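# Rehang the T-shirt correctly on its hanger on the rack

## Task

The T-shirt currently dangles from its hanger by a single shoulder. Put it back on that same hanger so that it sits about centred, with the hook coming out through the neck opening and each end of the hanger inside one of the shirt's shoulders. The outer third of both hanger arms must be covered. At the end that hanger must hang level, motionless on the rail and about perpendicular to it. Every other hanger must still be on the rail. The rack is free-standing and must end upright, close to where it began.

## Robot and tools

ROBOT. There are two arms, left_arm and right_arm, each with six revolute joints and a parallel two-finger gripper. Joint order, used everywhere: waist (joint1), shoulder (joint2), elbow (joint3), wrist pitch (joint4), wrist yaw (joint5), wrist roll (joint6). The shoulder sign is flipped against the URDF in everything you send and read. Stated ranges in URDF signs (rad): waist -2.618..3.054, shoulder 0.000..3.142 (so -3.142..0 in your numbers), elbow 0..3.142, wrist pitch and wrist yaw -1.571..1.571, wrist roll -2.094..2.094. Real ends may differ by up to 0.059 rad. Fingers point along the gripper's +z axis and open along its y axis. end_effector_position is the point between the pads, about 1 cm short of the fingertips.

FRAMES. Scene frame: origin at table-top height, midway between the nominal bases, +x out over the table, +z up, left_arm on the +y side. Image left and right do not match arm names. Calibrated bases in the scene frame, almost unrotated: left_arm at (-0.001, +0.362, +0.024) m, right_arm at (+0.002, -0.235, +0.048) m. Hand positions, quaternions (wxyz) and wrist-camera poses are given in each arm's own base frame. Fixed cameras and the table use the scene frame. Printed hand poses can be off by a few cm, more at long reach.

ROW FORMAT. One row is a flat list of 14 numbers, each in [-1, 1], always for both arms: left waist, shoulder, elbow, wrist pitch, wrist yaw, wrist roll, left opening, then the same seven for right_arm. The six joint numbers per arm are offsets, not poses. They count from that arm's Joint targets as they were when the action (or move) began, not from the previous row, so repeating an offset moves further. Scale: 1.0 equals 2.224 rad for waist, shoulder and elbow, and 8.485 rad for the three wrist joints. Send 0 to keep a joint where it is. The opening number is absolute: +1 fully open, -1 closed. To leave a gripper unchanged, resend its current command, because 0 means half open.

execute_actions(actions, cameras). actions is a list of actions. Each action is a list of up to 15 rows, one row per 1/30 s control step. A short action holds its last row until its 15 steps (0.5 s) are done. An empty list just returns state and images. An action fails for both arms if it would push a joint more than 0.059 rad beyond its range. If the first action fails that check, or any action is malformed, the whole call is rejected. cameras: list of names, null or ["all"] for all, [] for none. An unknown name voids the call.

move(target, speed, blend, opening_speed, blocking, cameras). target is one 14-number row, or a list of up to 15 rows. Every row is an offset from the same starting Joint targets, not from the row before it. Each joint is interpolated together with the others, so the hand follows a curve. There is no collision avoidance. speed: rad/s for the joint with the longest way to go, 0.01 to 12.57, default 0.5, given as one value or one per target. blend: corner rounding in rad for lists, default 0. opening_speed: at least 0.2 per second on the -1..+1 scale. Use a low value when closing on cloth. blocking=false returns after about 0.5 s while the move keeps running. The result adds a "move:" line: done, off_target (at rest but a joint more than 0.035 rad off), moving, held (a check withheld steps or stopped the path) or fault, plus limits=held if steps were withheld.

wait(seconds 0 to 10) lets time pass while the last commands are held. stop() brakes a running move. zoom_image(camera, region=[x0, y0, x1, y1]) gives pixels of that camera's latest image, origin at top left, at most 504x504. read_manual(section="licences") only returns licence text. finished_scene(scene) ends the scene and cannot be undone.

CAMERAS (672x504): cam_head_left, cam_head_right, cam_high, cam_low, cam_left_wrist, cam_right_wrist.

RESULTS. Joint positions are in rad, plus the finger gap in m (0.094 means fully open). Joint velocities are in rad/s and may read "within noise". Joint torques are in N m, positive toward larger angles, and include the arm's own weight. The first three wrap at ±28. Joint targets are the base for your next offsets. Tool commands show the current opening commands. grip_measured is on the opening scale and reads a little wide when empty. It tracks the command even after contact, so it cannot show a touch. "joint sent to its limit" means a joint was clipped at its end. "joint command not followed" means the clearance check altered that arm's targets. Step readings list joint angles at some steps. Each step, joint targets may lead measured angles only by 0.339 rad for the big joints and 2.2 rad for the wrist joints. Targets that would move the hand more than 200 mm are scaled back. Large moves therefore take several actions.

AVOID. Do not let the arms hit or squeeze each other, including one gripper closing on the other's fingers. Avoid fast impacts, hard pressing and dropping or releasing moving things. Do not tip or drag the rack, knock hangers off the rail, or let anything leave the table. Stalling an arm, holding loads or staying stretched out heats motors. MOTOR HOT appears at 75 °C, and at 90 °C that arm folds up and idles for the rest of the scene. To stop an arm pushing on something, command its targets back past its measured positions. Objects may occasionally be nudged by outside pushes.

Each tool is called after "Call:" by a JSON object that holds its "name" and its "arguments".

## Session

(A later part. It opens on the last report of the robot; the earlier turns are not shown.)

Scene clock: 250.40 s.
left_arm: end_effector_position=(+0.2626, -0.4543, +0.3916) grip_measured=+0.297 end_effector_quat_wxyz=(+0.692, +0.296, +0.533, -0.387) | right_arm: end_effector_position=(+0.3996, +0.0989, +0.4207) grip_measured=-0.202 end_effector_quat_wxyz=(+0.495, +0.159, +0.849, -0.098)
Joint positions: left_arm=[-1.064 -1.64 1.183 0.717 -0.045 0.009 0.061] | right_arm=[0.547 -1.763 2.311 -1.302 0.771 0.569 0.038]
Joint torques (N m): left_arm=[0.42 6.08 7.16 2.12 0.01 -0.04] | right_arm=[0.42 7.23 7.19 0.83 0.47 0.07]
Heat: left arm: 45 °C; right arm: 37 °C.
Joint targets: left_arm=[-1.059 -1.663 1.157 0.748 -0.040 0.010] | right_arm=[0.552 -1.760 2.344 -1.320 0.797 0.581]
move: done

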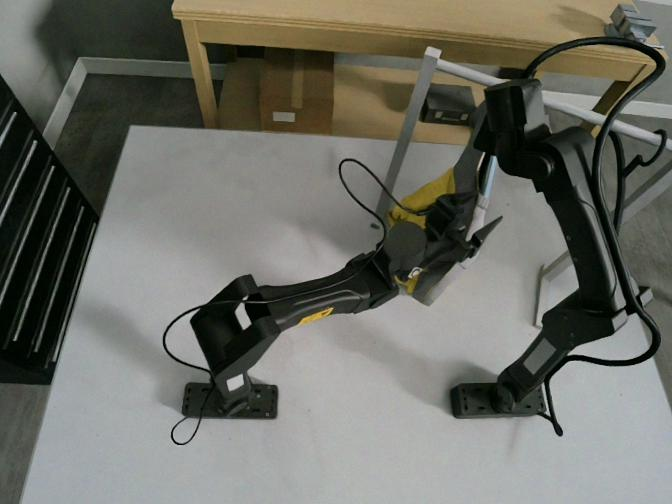

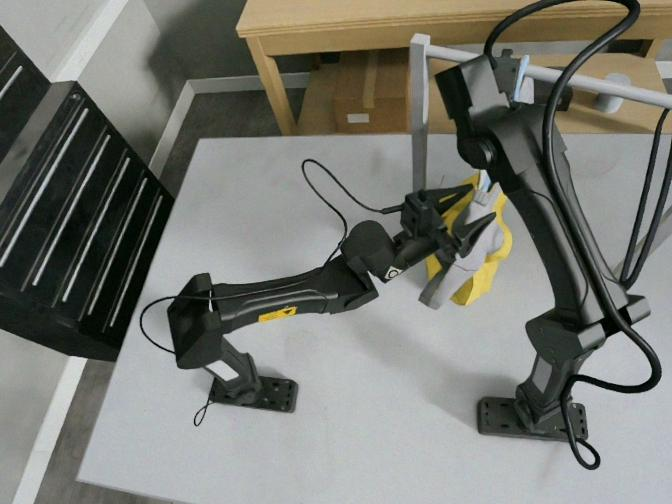

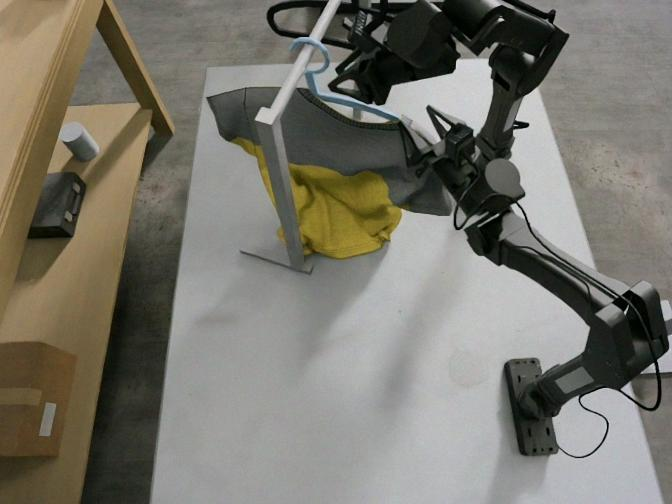

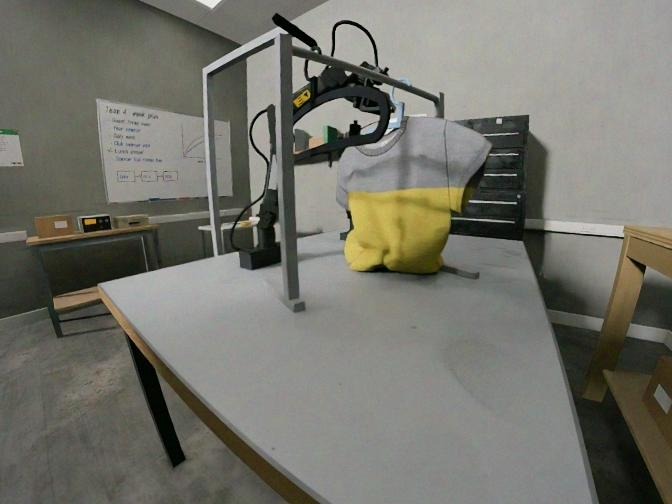

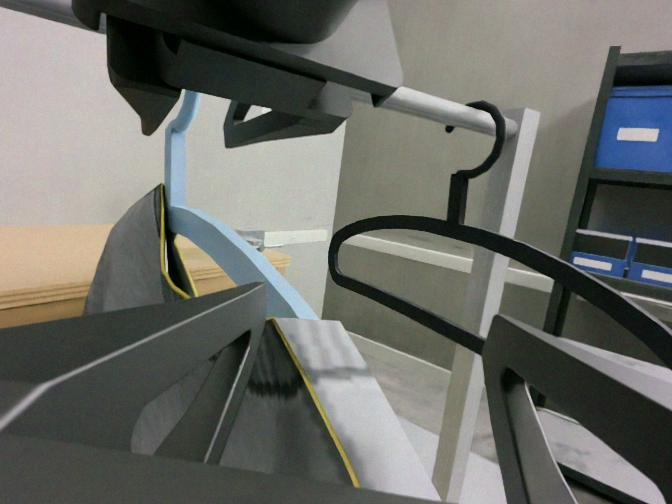

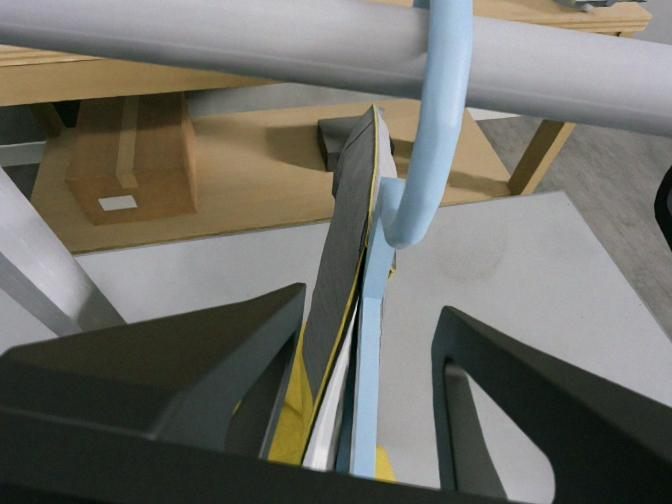

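Call:
{"name": "zoom_image", "arguments": {"camera": "cam_right_wrist", "region": [250, 80, 500, 480]}}

Call:
{"name": "zoom_image", "arguments": {"camera": "cam_high", "region": [190, 30, 470, 270]}}

Call:
{"name": "zoom_image", "arguments": {"camera": "cam_left_wrist", "region": [60, 80, 460, 504]}}

Call:
{"name": "zoom_image", "arguments": {"camera": "cam_low", "region": [320, 70, 520, 290]}}

Scaled by 1.260 from the camera's image (finer frame: 960x720).

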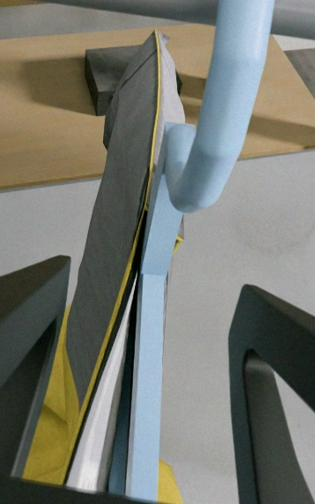

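Scaled by 1.800 from the camera's image (finer frame: 960x720).

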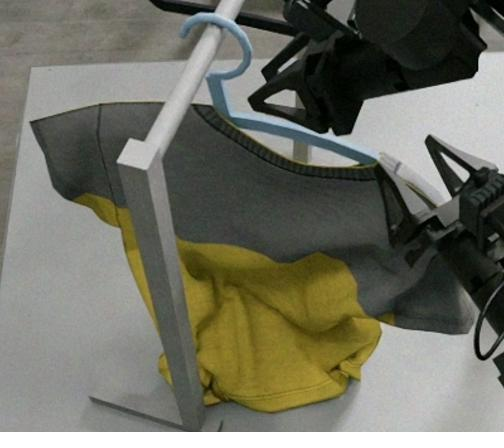

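Scaled by 1.189 from the camera's image (finer frame: 960x720).

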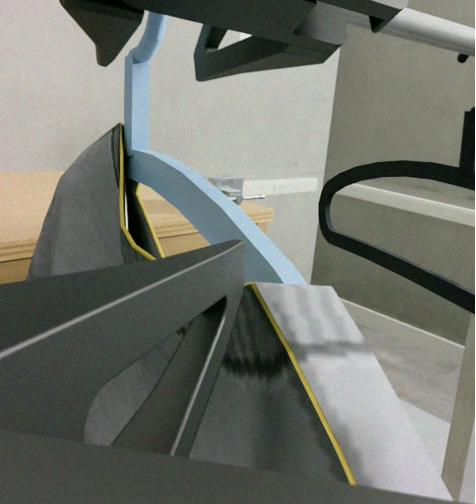

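Scaled by 2.291 from the camera's image (finer frame: 960x720).

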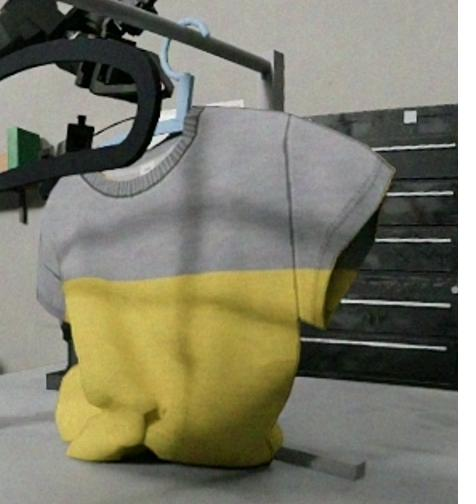

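Call:
{"name": "move", "arguments": {"target": [-0.0391, 0.2055, -0.1313, -0.0212, -0.0165, 0.0053, 0.4, 0, 0, 0, 0, 0, 0, -0.2], "speed": 0.22}}

Scene clock: 257.70 s.
left_arm: end_effector_position=(+0.2030, -0.3658, +0.4133) grip_measured=+0.397 end_effector_quat_wxyz=(+0.708, +0.275, +0.535, -0.371) | right_arm: end_effector_position=(+0.3996, +0.0989, +0.4207) grip_measured=-0.202 end_effector_quat_wxyz=(+0.495, +0.159, +0.849, -0.098)
Joint positions: left_arm=[-1.141 -1.223 0.893 0.616 -0.175 0.043 0.066] | right_arm=[0.547 -1.763 2.311 -1.302 0.771 0.569 0.038]
Joint torques (N m): left_arm=[-0.51 5.26 7.04 1.32 -0.04 0.13] | right_arm=[0.42 7.24 7.17 0.84 0.47 0.06]
Heat: left arm: 44 °C; right arm: 37 °C.
Joint targets: left_arm=[-1.146 -1.205 0.865 0.568 -0.180 0.055] | right_arm=[0.552 -1.760 2.344 -1.320 0.797 0.581]
move: off_target (left_arm); left_arm: the wrist pitch is farthest, 0.047 rad from its target

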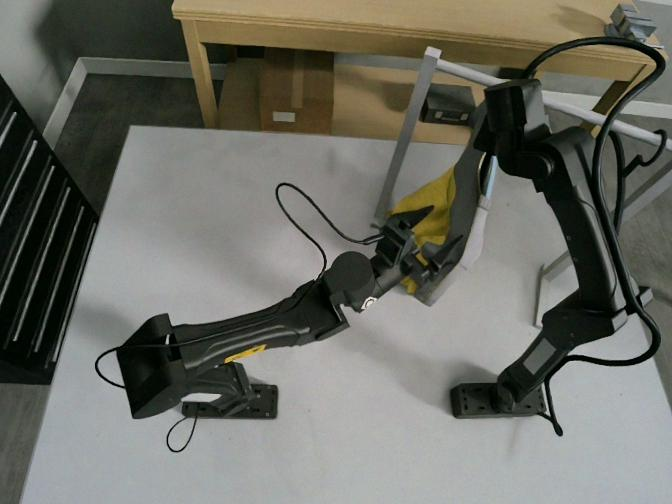

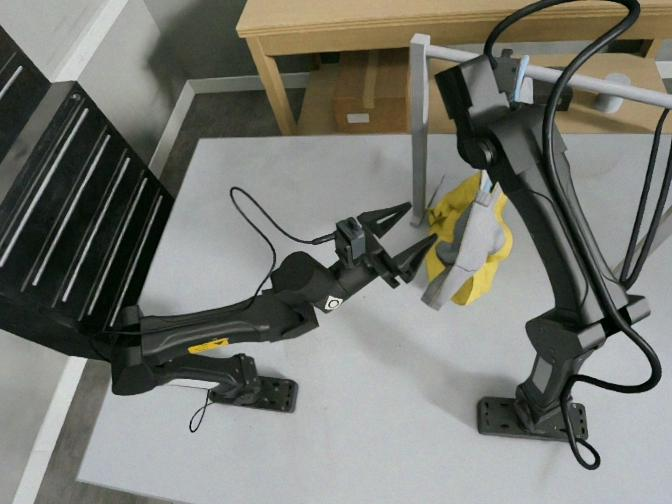

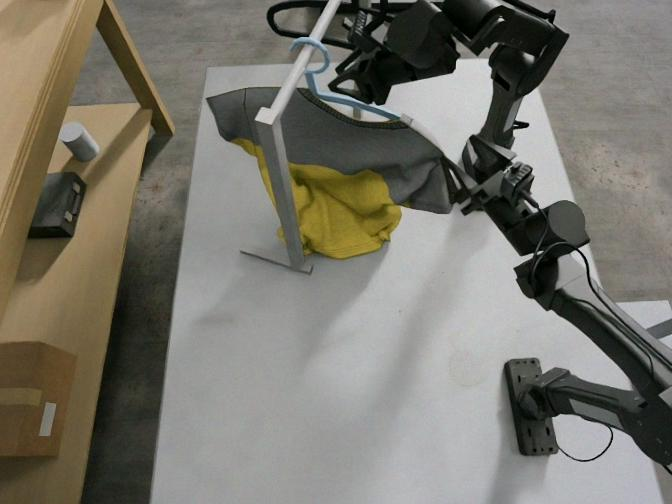

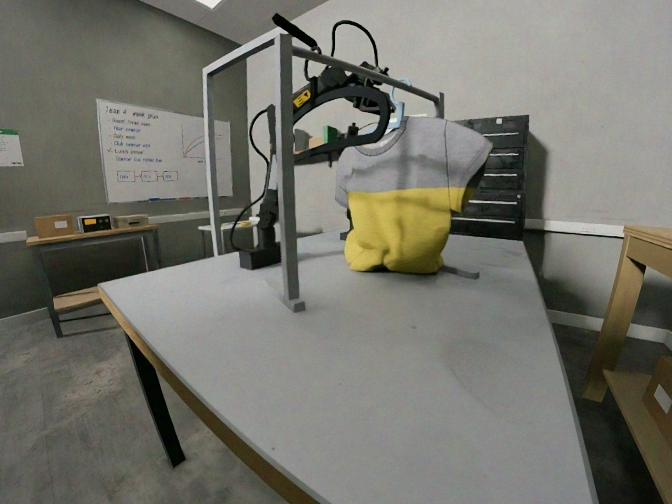

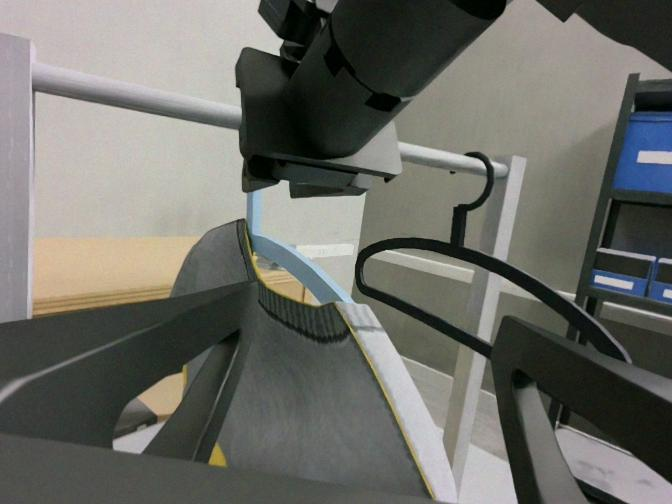

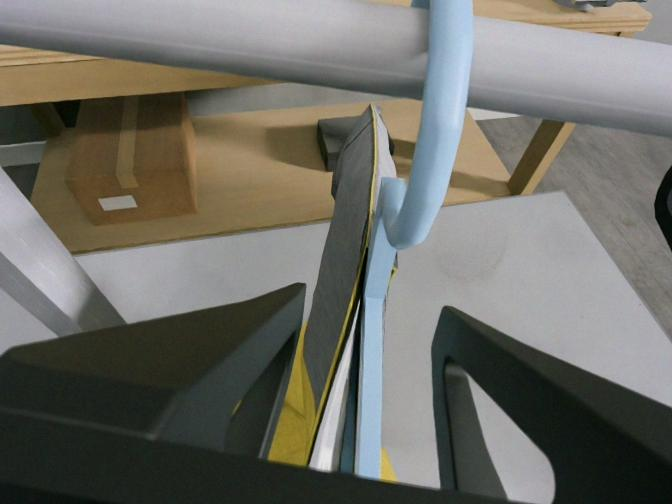

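Call:
{"name": "zoom_image", "arguments": {"camera": "cam_left_wrist", "region": [200, 170, 400, 350]}}

Call:
{"name": "zoom_image", "arguments": {"camera": "cam_high", "region": [280, 30, 440, 170]}}

Call:
{"name": "zoom_image", "arguments": {"camera": "cam_low", "region": [340, 80, 440, 180]}}

Scaled by 2.520 from the camera's image (finer frame: 960x720).

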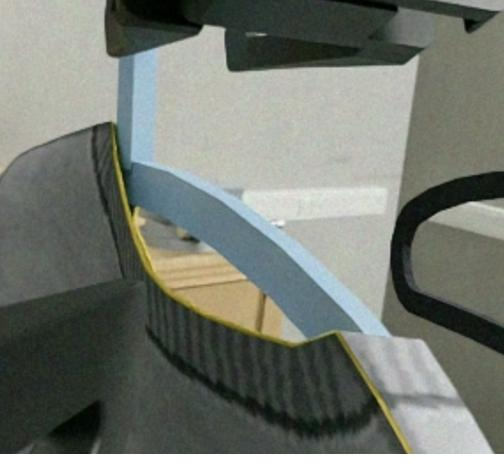

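Scaled by 3.150 from the camera's image (finer frame: 960x720).

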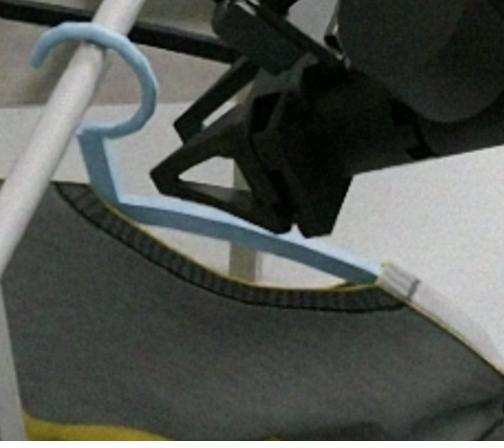

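Scaled by 5.040 from the camera's image (finer frame: 960x720).

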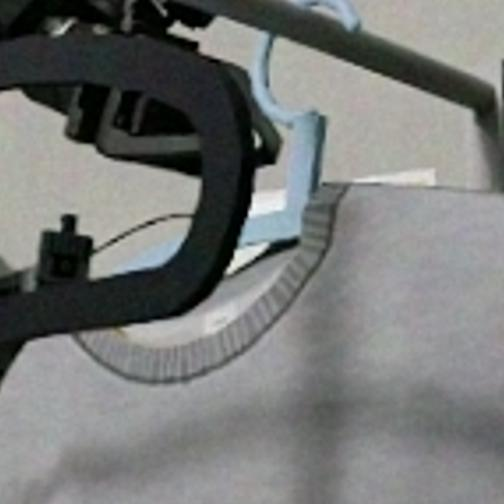

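Call:
{"name": "move", "arguments": {"target": [[0.2397, -0.0706, 0.1151, -0.0222, 0.0981, -0.0187, 0.4, 0.0686, 0.1878, -0.2147, 0.0210, 0.0243, -0.0071, -0.2], [0.3354, -0.2923, 0.3894, -0.0563, 0.1604, -0.0065, 0.4, 0.1371, 0.3755, -0.4294, 0.0420, 0.0487, -0.0143, -0.2]], "speed": 0.45, "blend": [0.1, 0]}}

Scene clock: 273.87 s.
left_arm: end_effector_position=(+0.3773, -0.3370, +0.4007) grip_measured=+0.397 end_effector_quat_wxyz=(+0.498, +0.496, +0.503, -0.502) | right_arm: end_effector_position=(+0.2372, +0.0215, +0.4254) grip_measured=-0.202 end_effector_quat_wxyz=(+0.622, +0.134, +0.760, -0.132)
Joint positions: left_arm=[-0.401 -1.83 1.697 0.134 1.167 -0.012 0.066] | right_arm=[0.851 -0.932 1.402 -0.999 1.185 0.463 0.038]
Joint torques (N m): left_arm=[0.21 7.49 12.38 1.08 0.09 0.07] | right_arm=[0.46 0.13 4.05 1.31 0.46 -0.11]
Heat: left arm: 43 °C; right arm: 36 °C.
Joint targets: left_arm=[-0.400 -1.856 1.731 0.090 1.181 0.000] | right_arm=[0.857 -0.925 1.389 -0.964 1.210 0.460]
move: off_target (left_arm, right_arm); left_arm: the wrist pitch is farthest, 0.044 rad from its target; right_arm: the wrist pitch is farthest, 0.036 rad from its target

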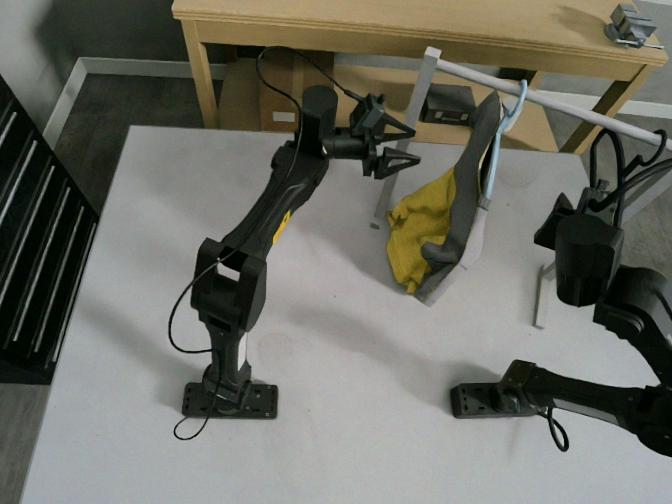

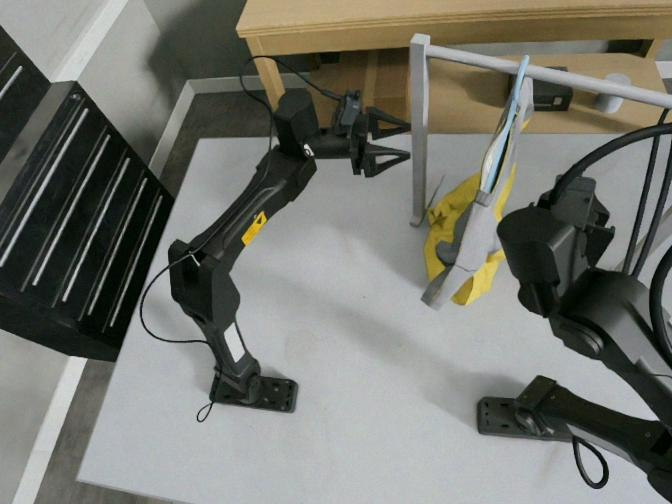

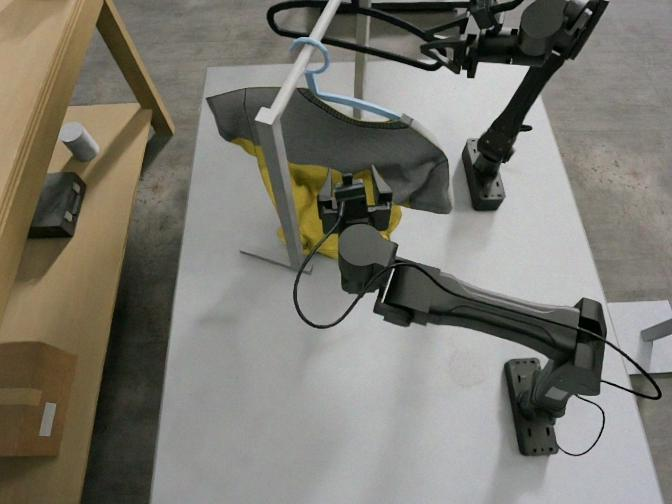

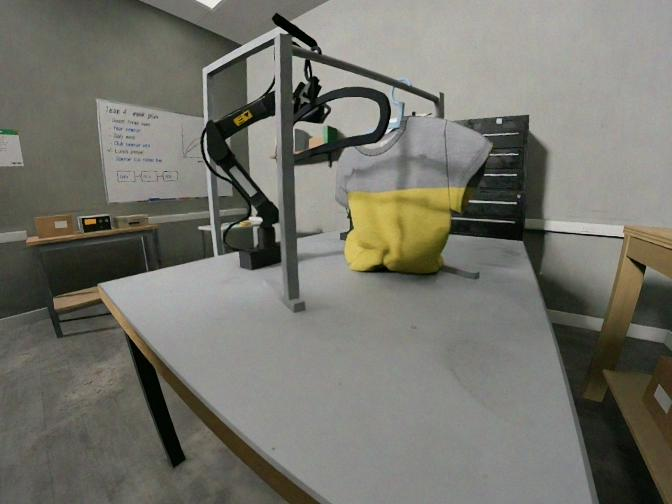

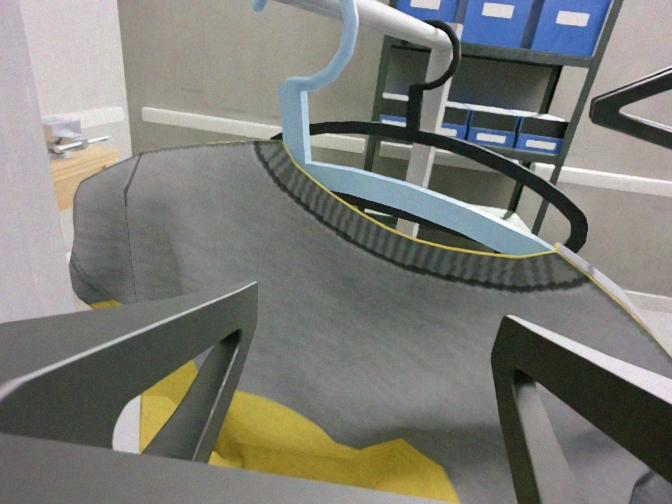

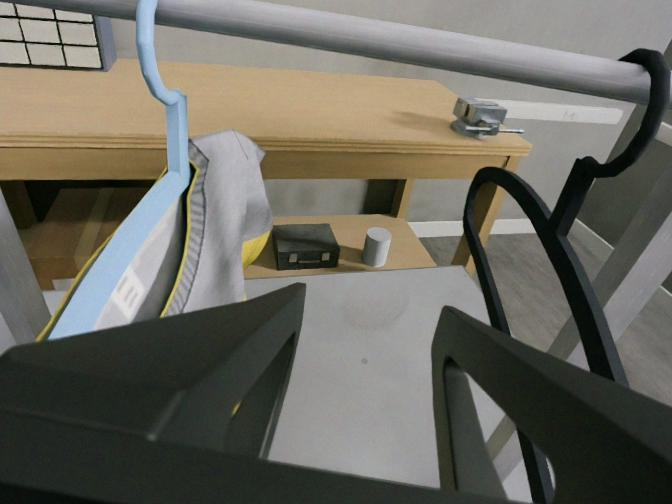

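Call:
{"name": "zoom_image", "arguments": {"camera": "cam_left_wrist", "region": [240, 0, 600, 300]}}

Call:
{"name": "zoom_image", "arguments": {"camera": "cam_left_wrist", "region": [40, 120, 340, 380]}}

Scaled by 1.400 from the camera's image (finer frame: 960x720).

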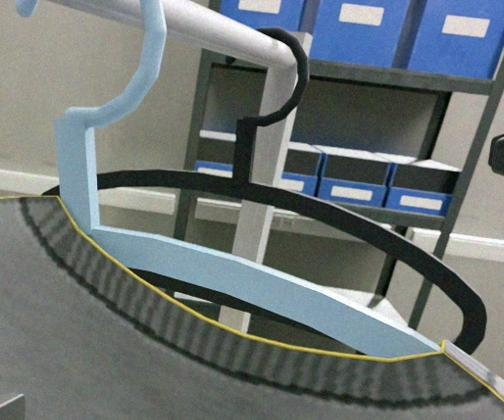

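Scaled by 1.680 from the camera's image (finer frame: 960x720).

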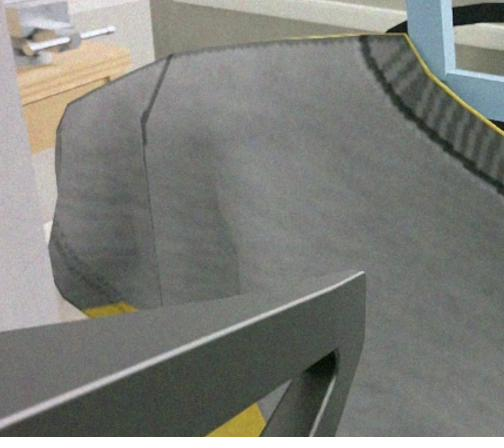

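Call:
{"name": "zoom_image", "arguments": {"camera": "cam_left_wrist", "region": [240, 60, 360, 180]}}

Call:
{"name": "zoom_image", "arguments": {"camera": "cam_low", "region": [360, 60, 460, 150]}}

Scaled by 4.200 from the camera's image (finer frame: 960x720).

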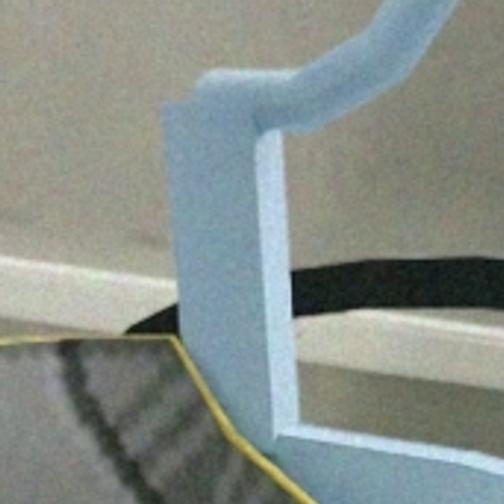

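Scaled by 5.040 from the camera's image (finer frame: 960x720).

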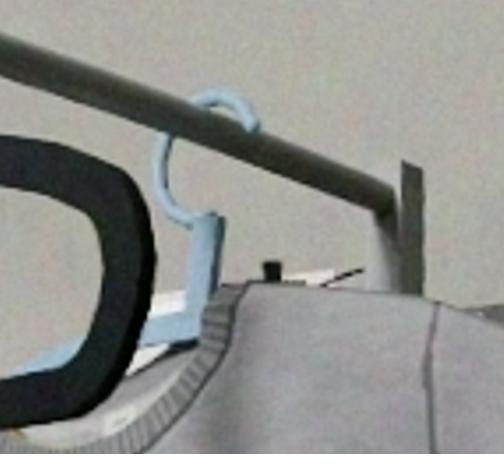

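Call:
{"name": "move", "arguments": {"target": [0, 0, 0, 0, 0, 0, 0.4, -0.1102, -0.2657, 0.1897, 0.0225, -0.0348, -0.0024, -0.2], "speed": 0.4}}

Scene clock: 282.63 s.
left_arm: end_effector_position=(+0.3771, -0.3370, +0.4005) grip_measured=+0.397 end_effector_quat_wxyz=(+0.497, +0.497, +0.504, -0.503) | right_arm: end_effector_position=(+0.3903, +0.1048, +0.4080) grip_measured=-0.202 end_effector_quat_wxyz=(+0.571, +0.146, +0.800, -0.112)
Joint positions: left_arm=[-0.401 -1.83 1.697 0.132 1.169 -0.012 0.066] | right_arm=[0.616 -1.515 1.772 -0.812 0.913 0.443 0.038]
Joint torques (N m): left_arm=[0.18 7.41 12.38 1.12 0.15 0.13] | right_arm=[-0.38 5.61 8.57 1.44 0.19 -0.11]
Heat: left arm: 42 °C; right arm: 38 °C.
Joint targets: left_arm=[-0.400 -1.856 1.731 0.090 1.181 0.000] | right_arm=[0.612 -1.515 1.811 -0.773 0.915 0.439]
move: off_target (left_arm, right_arm); left_arm: the wrist pitch is farthest, 0.042 rad from its target; right_arm: the elbow is farthest, 0.039 rad from its target

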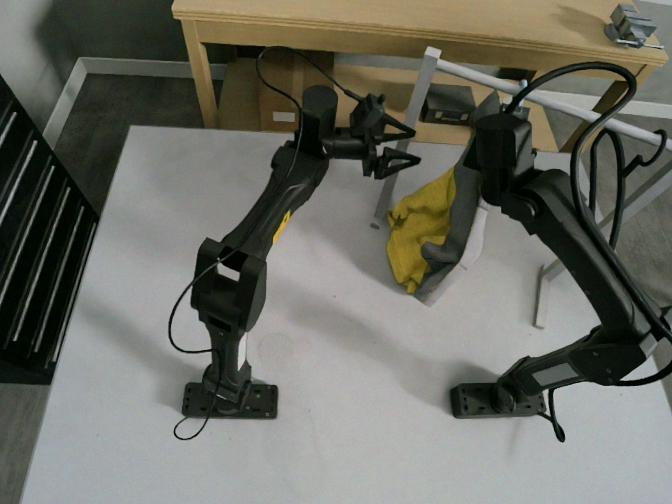

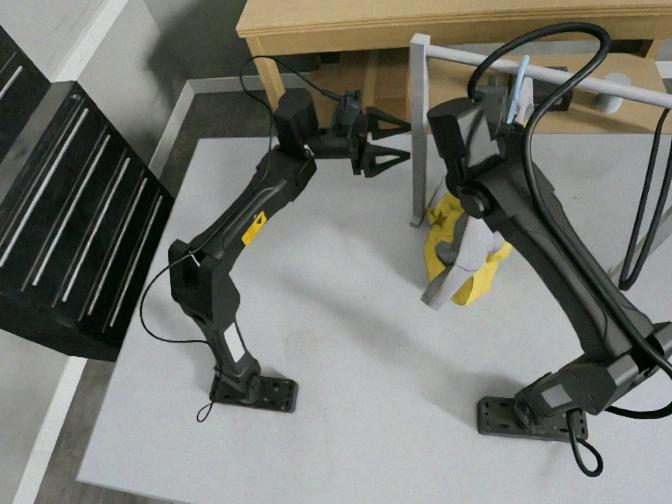

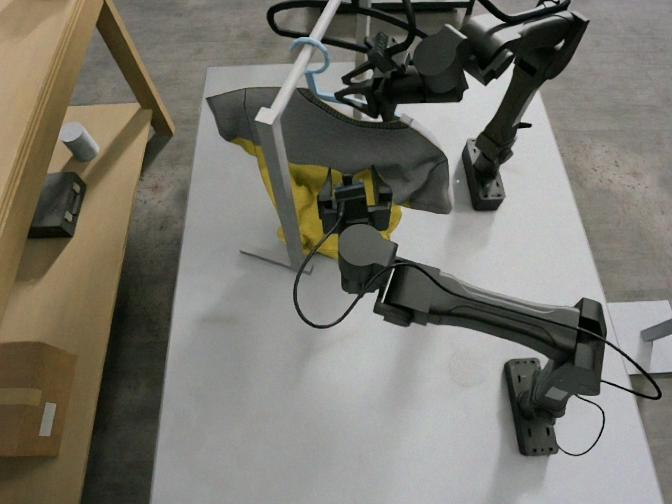

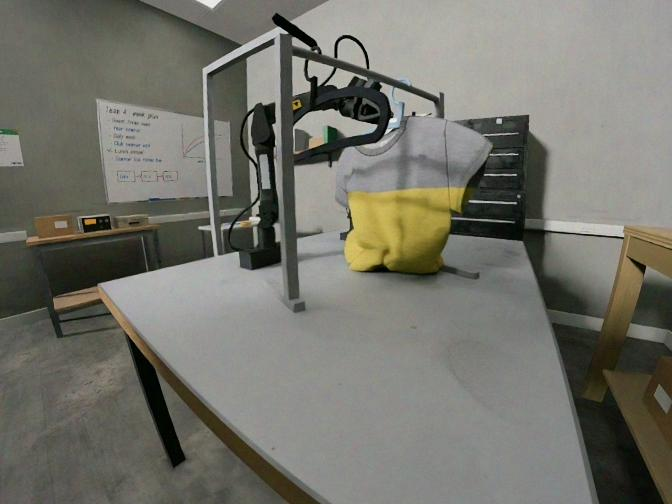

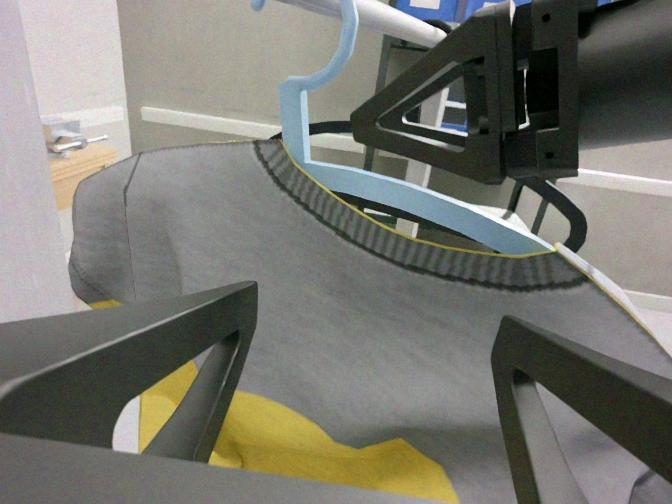

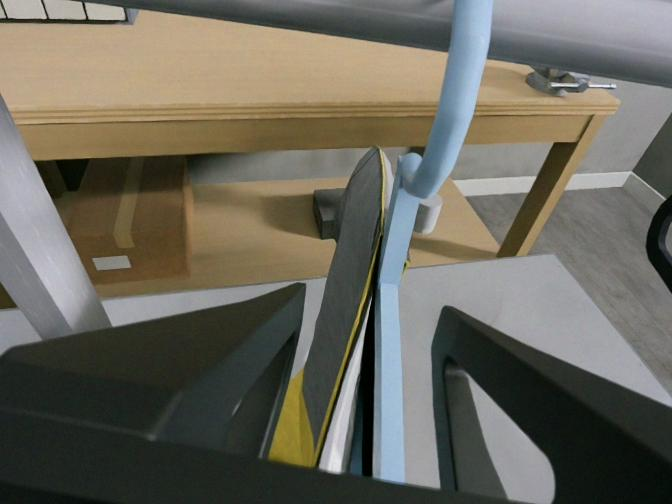

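Call:
{"name": "move", "arguments": {"target": [0, 0, 0, 0, 0, 0, 0.4, -0.0607, -0.0230, -0.0364, 0.0197, -0.0130, -0.0111, 0.0], "speed": 0.08}}

Scene clock: 286.70 s.
left_arm: end_effector_position=(+0.3771, -0.3370, +0.4005) grip_measured=+0.397 end_effector_quat_wxyz=(+0.497, +0.497, +0.504, -0.503) | right_arm: end_effector_position=(+0.4312, +0.0814, +0.4004) grip_measured=-0.002 end_effector_quat_wxyz=(+0.578, +0.154, +0.794, -0.109)
Joint positions: left_arm=[-0.401 -1.83 1.697 0.132 1.169 -0.012 0.066] | right_arm=[0.481 -1.558 1.744 -0.648 0.804 0.35 0.047]
Joint torques (N m): left_arm=[0.2 7.42 12.34 1.14 0.14 0.11] | right_arm=[-0.39 5.65 4.96 1.55 0.13 -0.13]
Heat: left arm: 41 °C; right arm: 38 °C.
Joint targets: left_arm=[-0.400 -1.856 1.731 0.090 1.181 0.000] | right_arm=[0.477 -1.567 1.730 -0.606 0.804 0.345]
move: off_target (left_arm, right_arm); left_arm: the wrist pitch is farthest, 0.042 rad from its target; right_arm: the wrist pitch is farthest, 0.042 rad from its target

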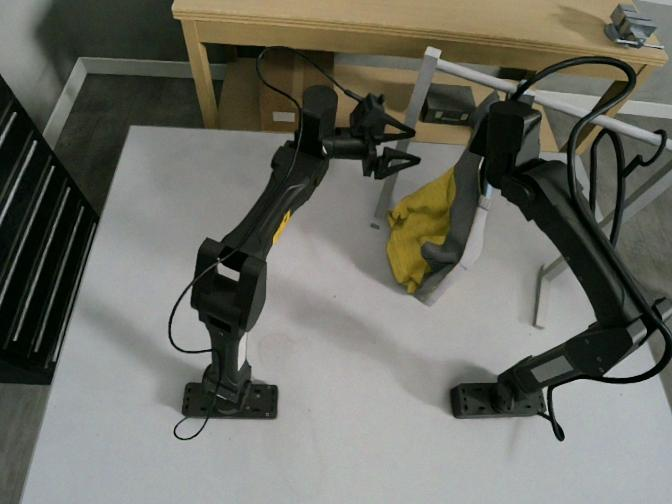

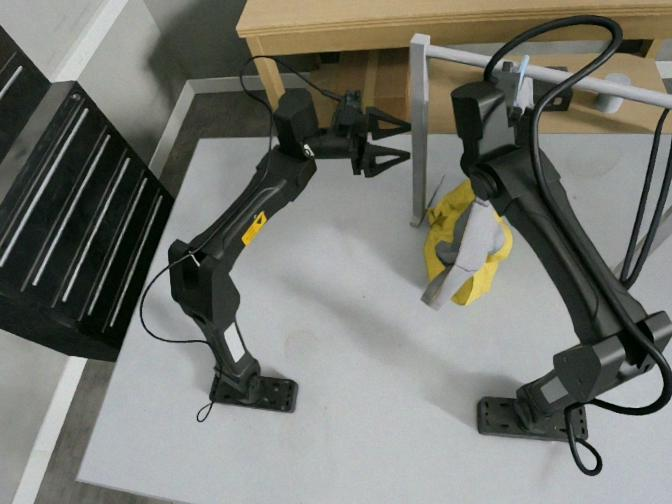

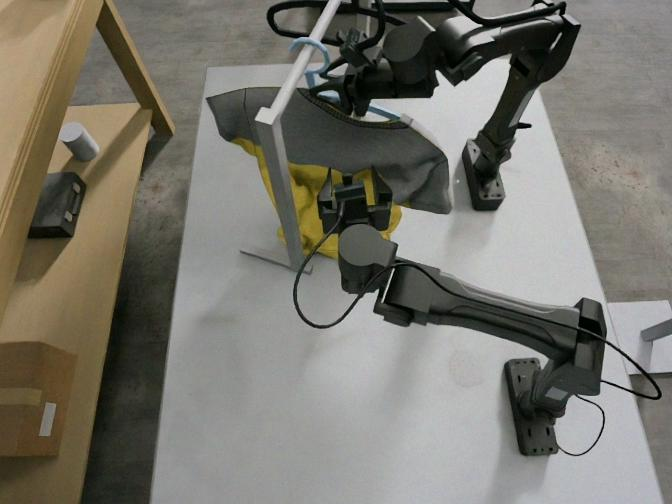

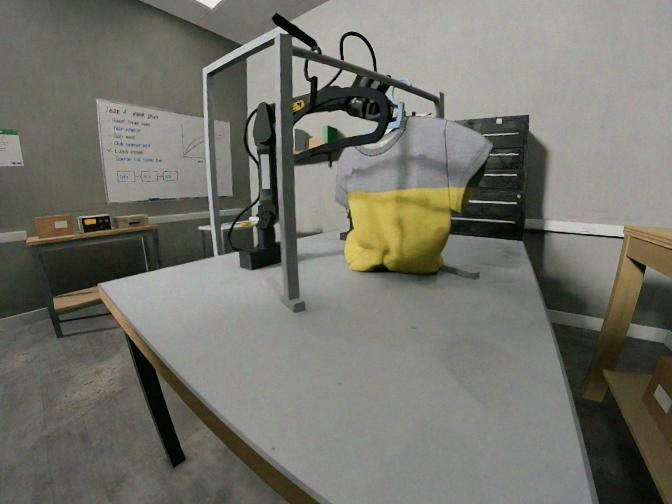

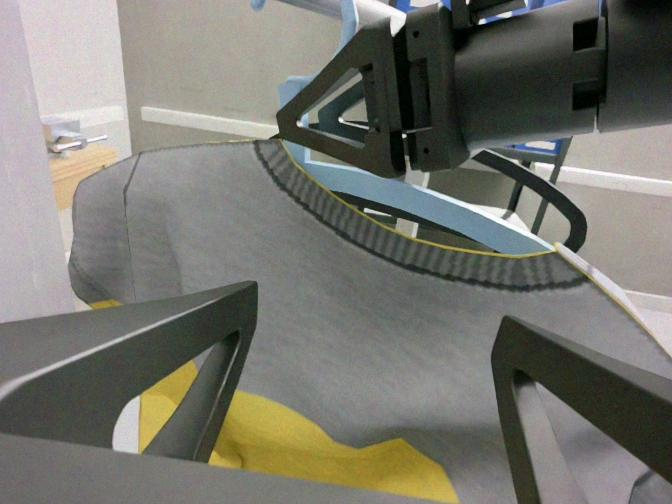

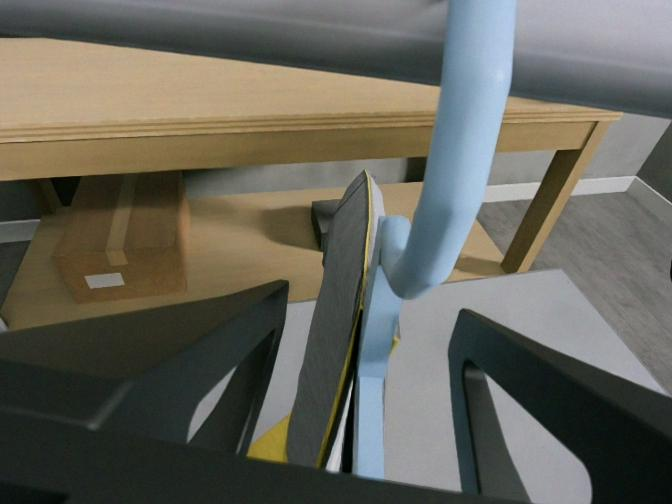

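Call:
{"name": "move", "arguments": {"target": [0, 0, 0, 0, 0, 0, 0.4, 0, 0, 0, 0, 0, 0, -0.95], "opening_speed": 0.5, "cameras": ["cam_left_wrist", "cam_right_wrist"]}}

Scene clock: 289.17 s.
left_arm: end_effector_position=(+0.3771, -0.3370, +0.4005) grip_measured=+0.397 end_effector_quat_wxyz=(+0.497, +0.497, +0.504, -0.503) | right_arm: end_effector_position=(+0.4312, +0.0817, +0.4003) grip_measured=-0.939 end_effector_quat_wxyz=(+0.578, +0.156, +0.794, -0.107)
Joint positions: left_arm=[-0.401 -1.83 1.697 0.132 1.169 -0.012 0.066] | right_arm=[0.481 -1.558 1.744 -0.648 0.803 0.356 0.003]
Joint torques (N m): left_arm=[0.27 7.43 12.34 1.15 0.1 0.09] | right_arm=[-0.38 5.65 4.97 1.54 0.14 -0.11]
Heat: left arm: 41 °C; right arm: 38 °C.
Joint targets: left_arm=[-0.400 -1.856 1.731 0.090 1.181 0.000] | right_arm=[0.477 -1.567 1.730 -0.606 0.804 0.345]
move: off_target (left_arm, right_arm); left_arm: the wrist pitch is farthest, 0.042 rad from its target; right_arm: the wrist pitch is farthest, 0.042 rad from its target

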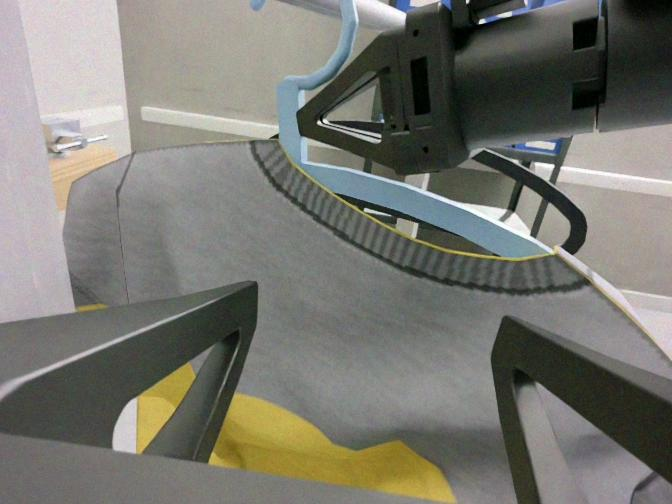

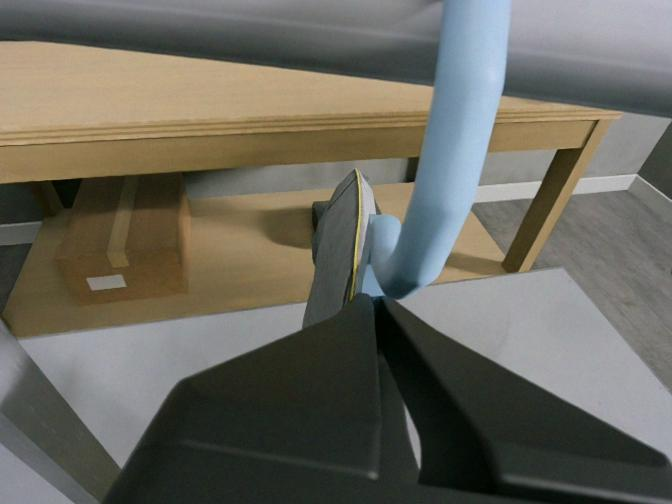

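Call:
{"name": "move", "arguments": {"target": [[0, 0, 0, 0, 0, 0, 0.4, 0, 0, 0, 0, 0, 0, 0.0], [0, 0, 0, 0, 0, 0, 0.4, -0.0175, -0.0189, 0.0382, 0.0026, -0.0042, -0.0035, 0.0]], "speed": 0.06, "opening_speed": 0.7}}

Scene clock: 293.27 s.
left_arm: end_effector_position=(+0.3771, -0.3370, +0.4005) grip_measured=+0.397 end_effector_quat_wxyz=(+0.497, +0.497, +0.504, -0.503) | right_arm: end_effector_position=(+0.4470, +0.0761, +0.3980) grip_measured=-0.002 end_effector_quat_wxyz=(+0.575, +0.151, +0.796, -0.112)
Joint positions: left_arm=[-0.401 -1.83 1.697 0.132 1.169 -0.012 0.066] | right_arm=[0.443 -1.598 1.774 -0.627 0.769 0.321 0.047]
Joint torques (N m): left_arm=[0.12 7.54 12.22 1.11 0.1 0.06] | right_arm=[-0.44 5.98 8.98 1.55 0.13 -0.12]
Heat: left arm: 41 °C; right arm: 38 °C.
Joint targets: left_arm=[-0.400 -1.856 1.731 0.090 1.181 0.000] | right_arm=[0.438 -1.609 1.815 -0.584 0.769 0.315]
move: off_target (left_arm, right_arm); left_arm: the wrist pitch is farthest, 0.042 rad from its target; right_arm: the wrist pitch is farthest, 0.043 rad from its target

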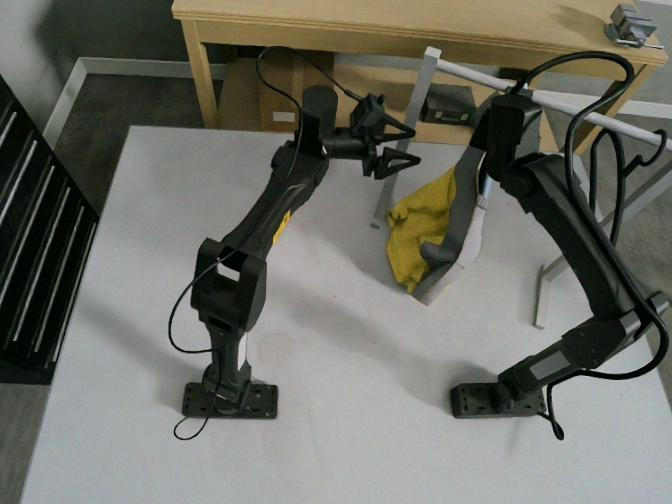

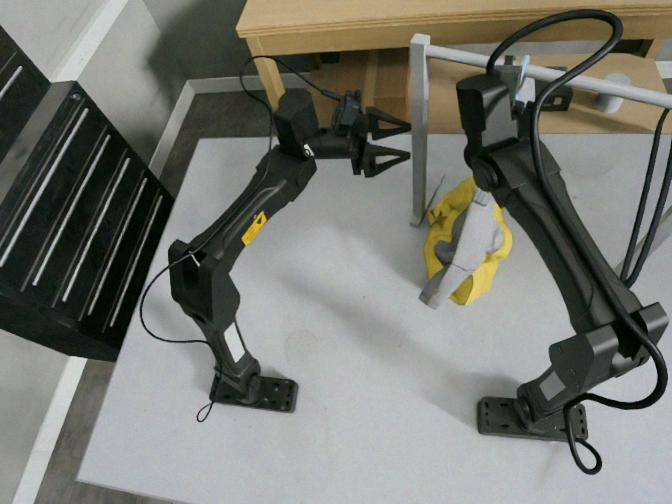

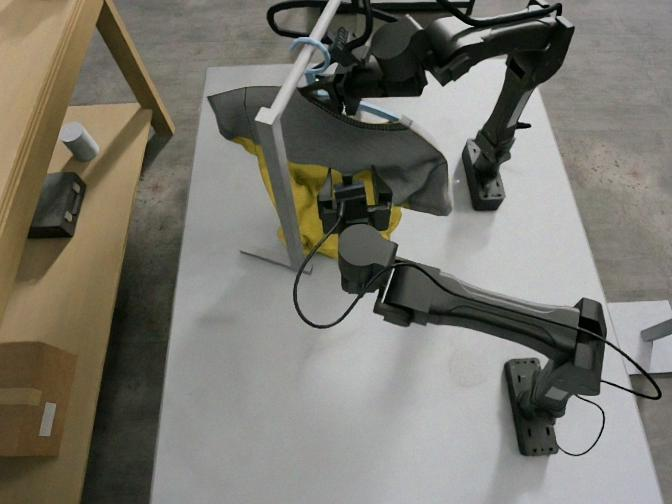

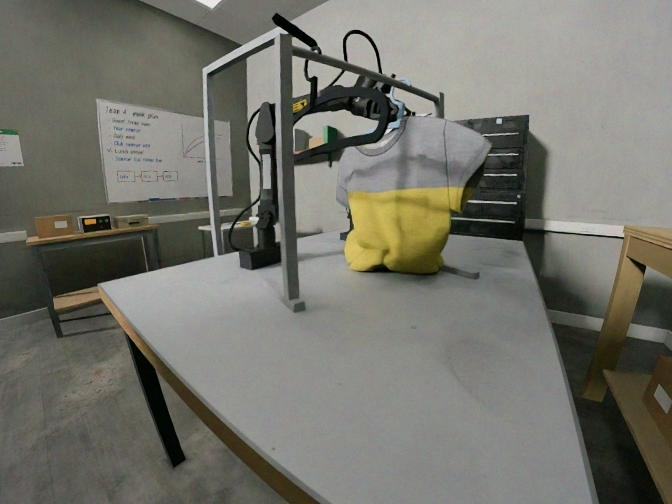

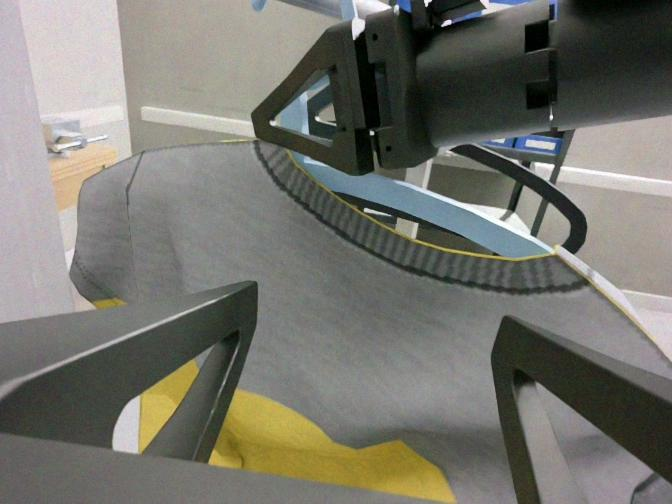

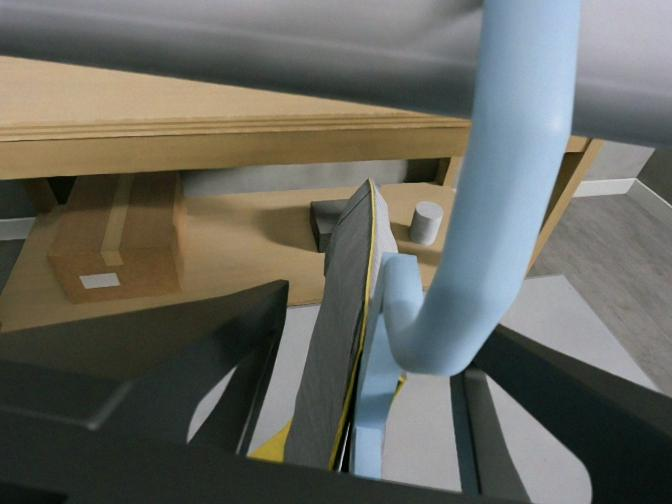

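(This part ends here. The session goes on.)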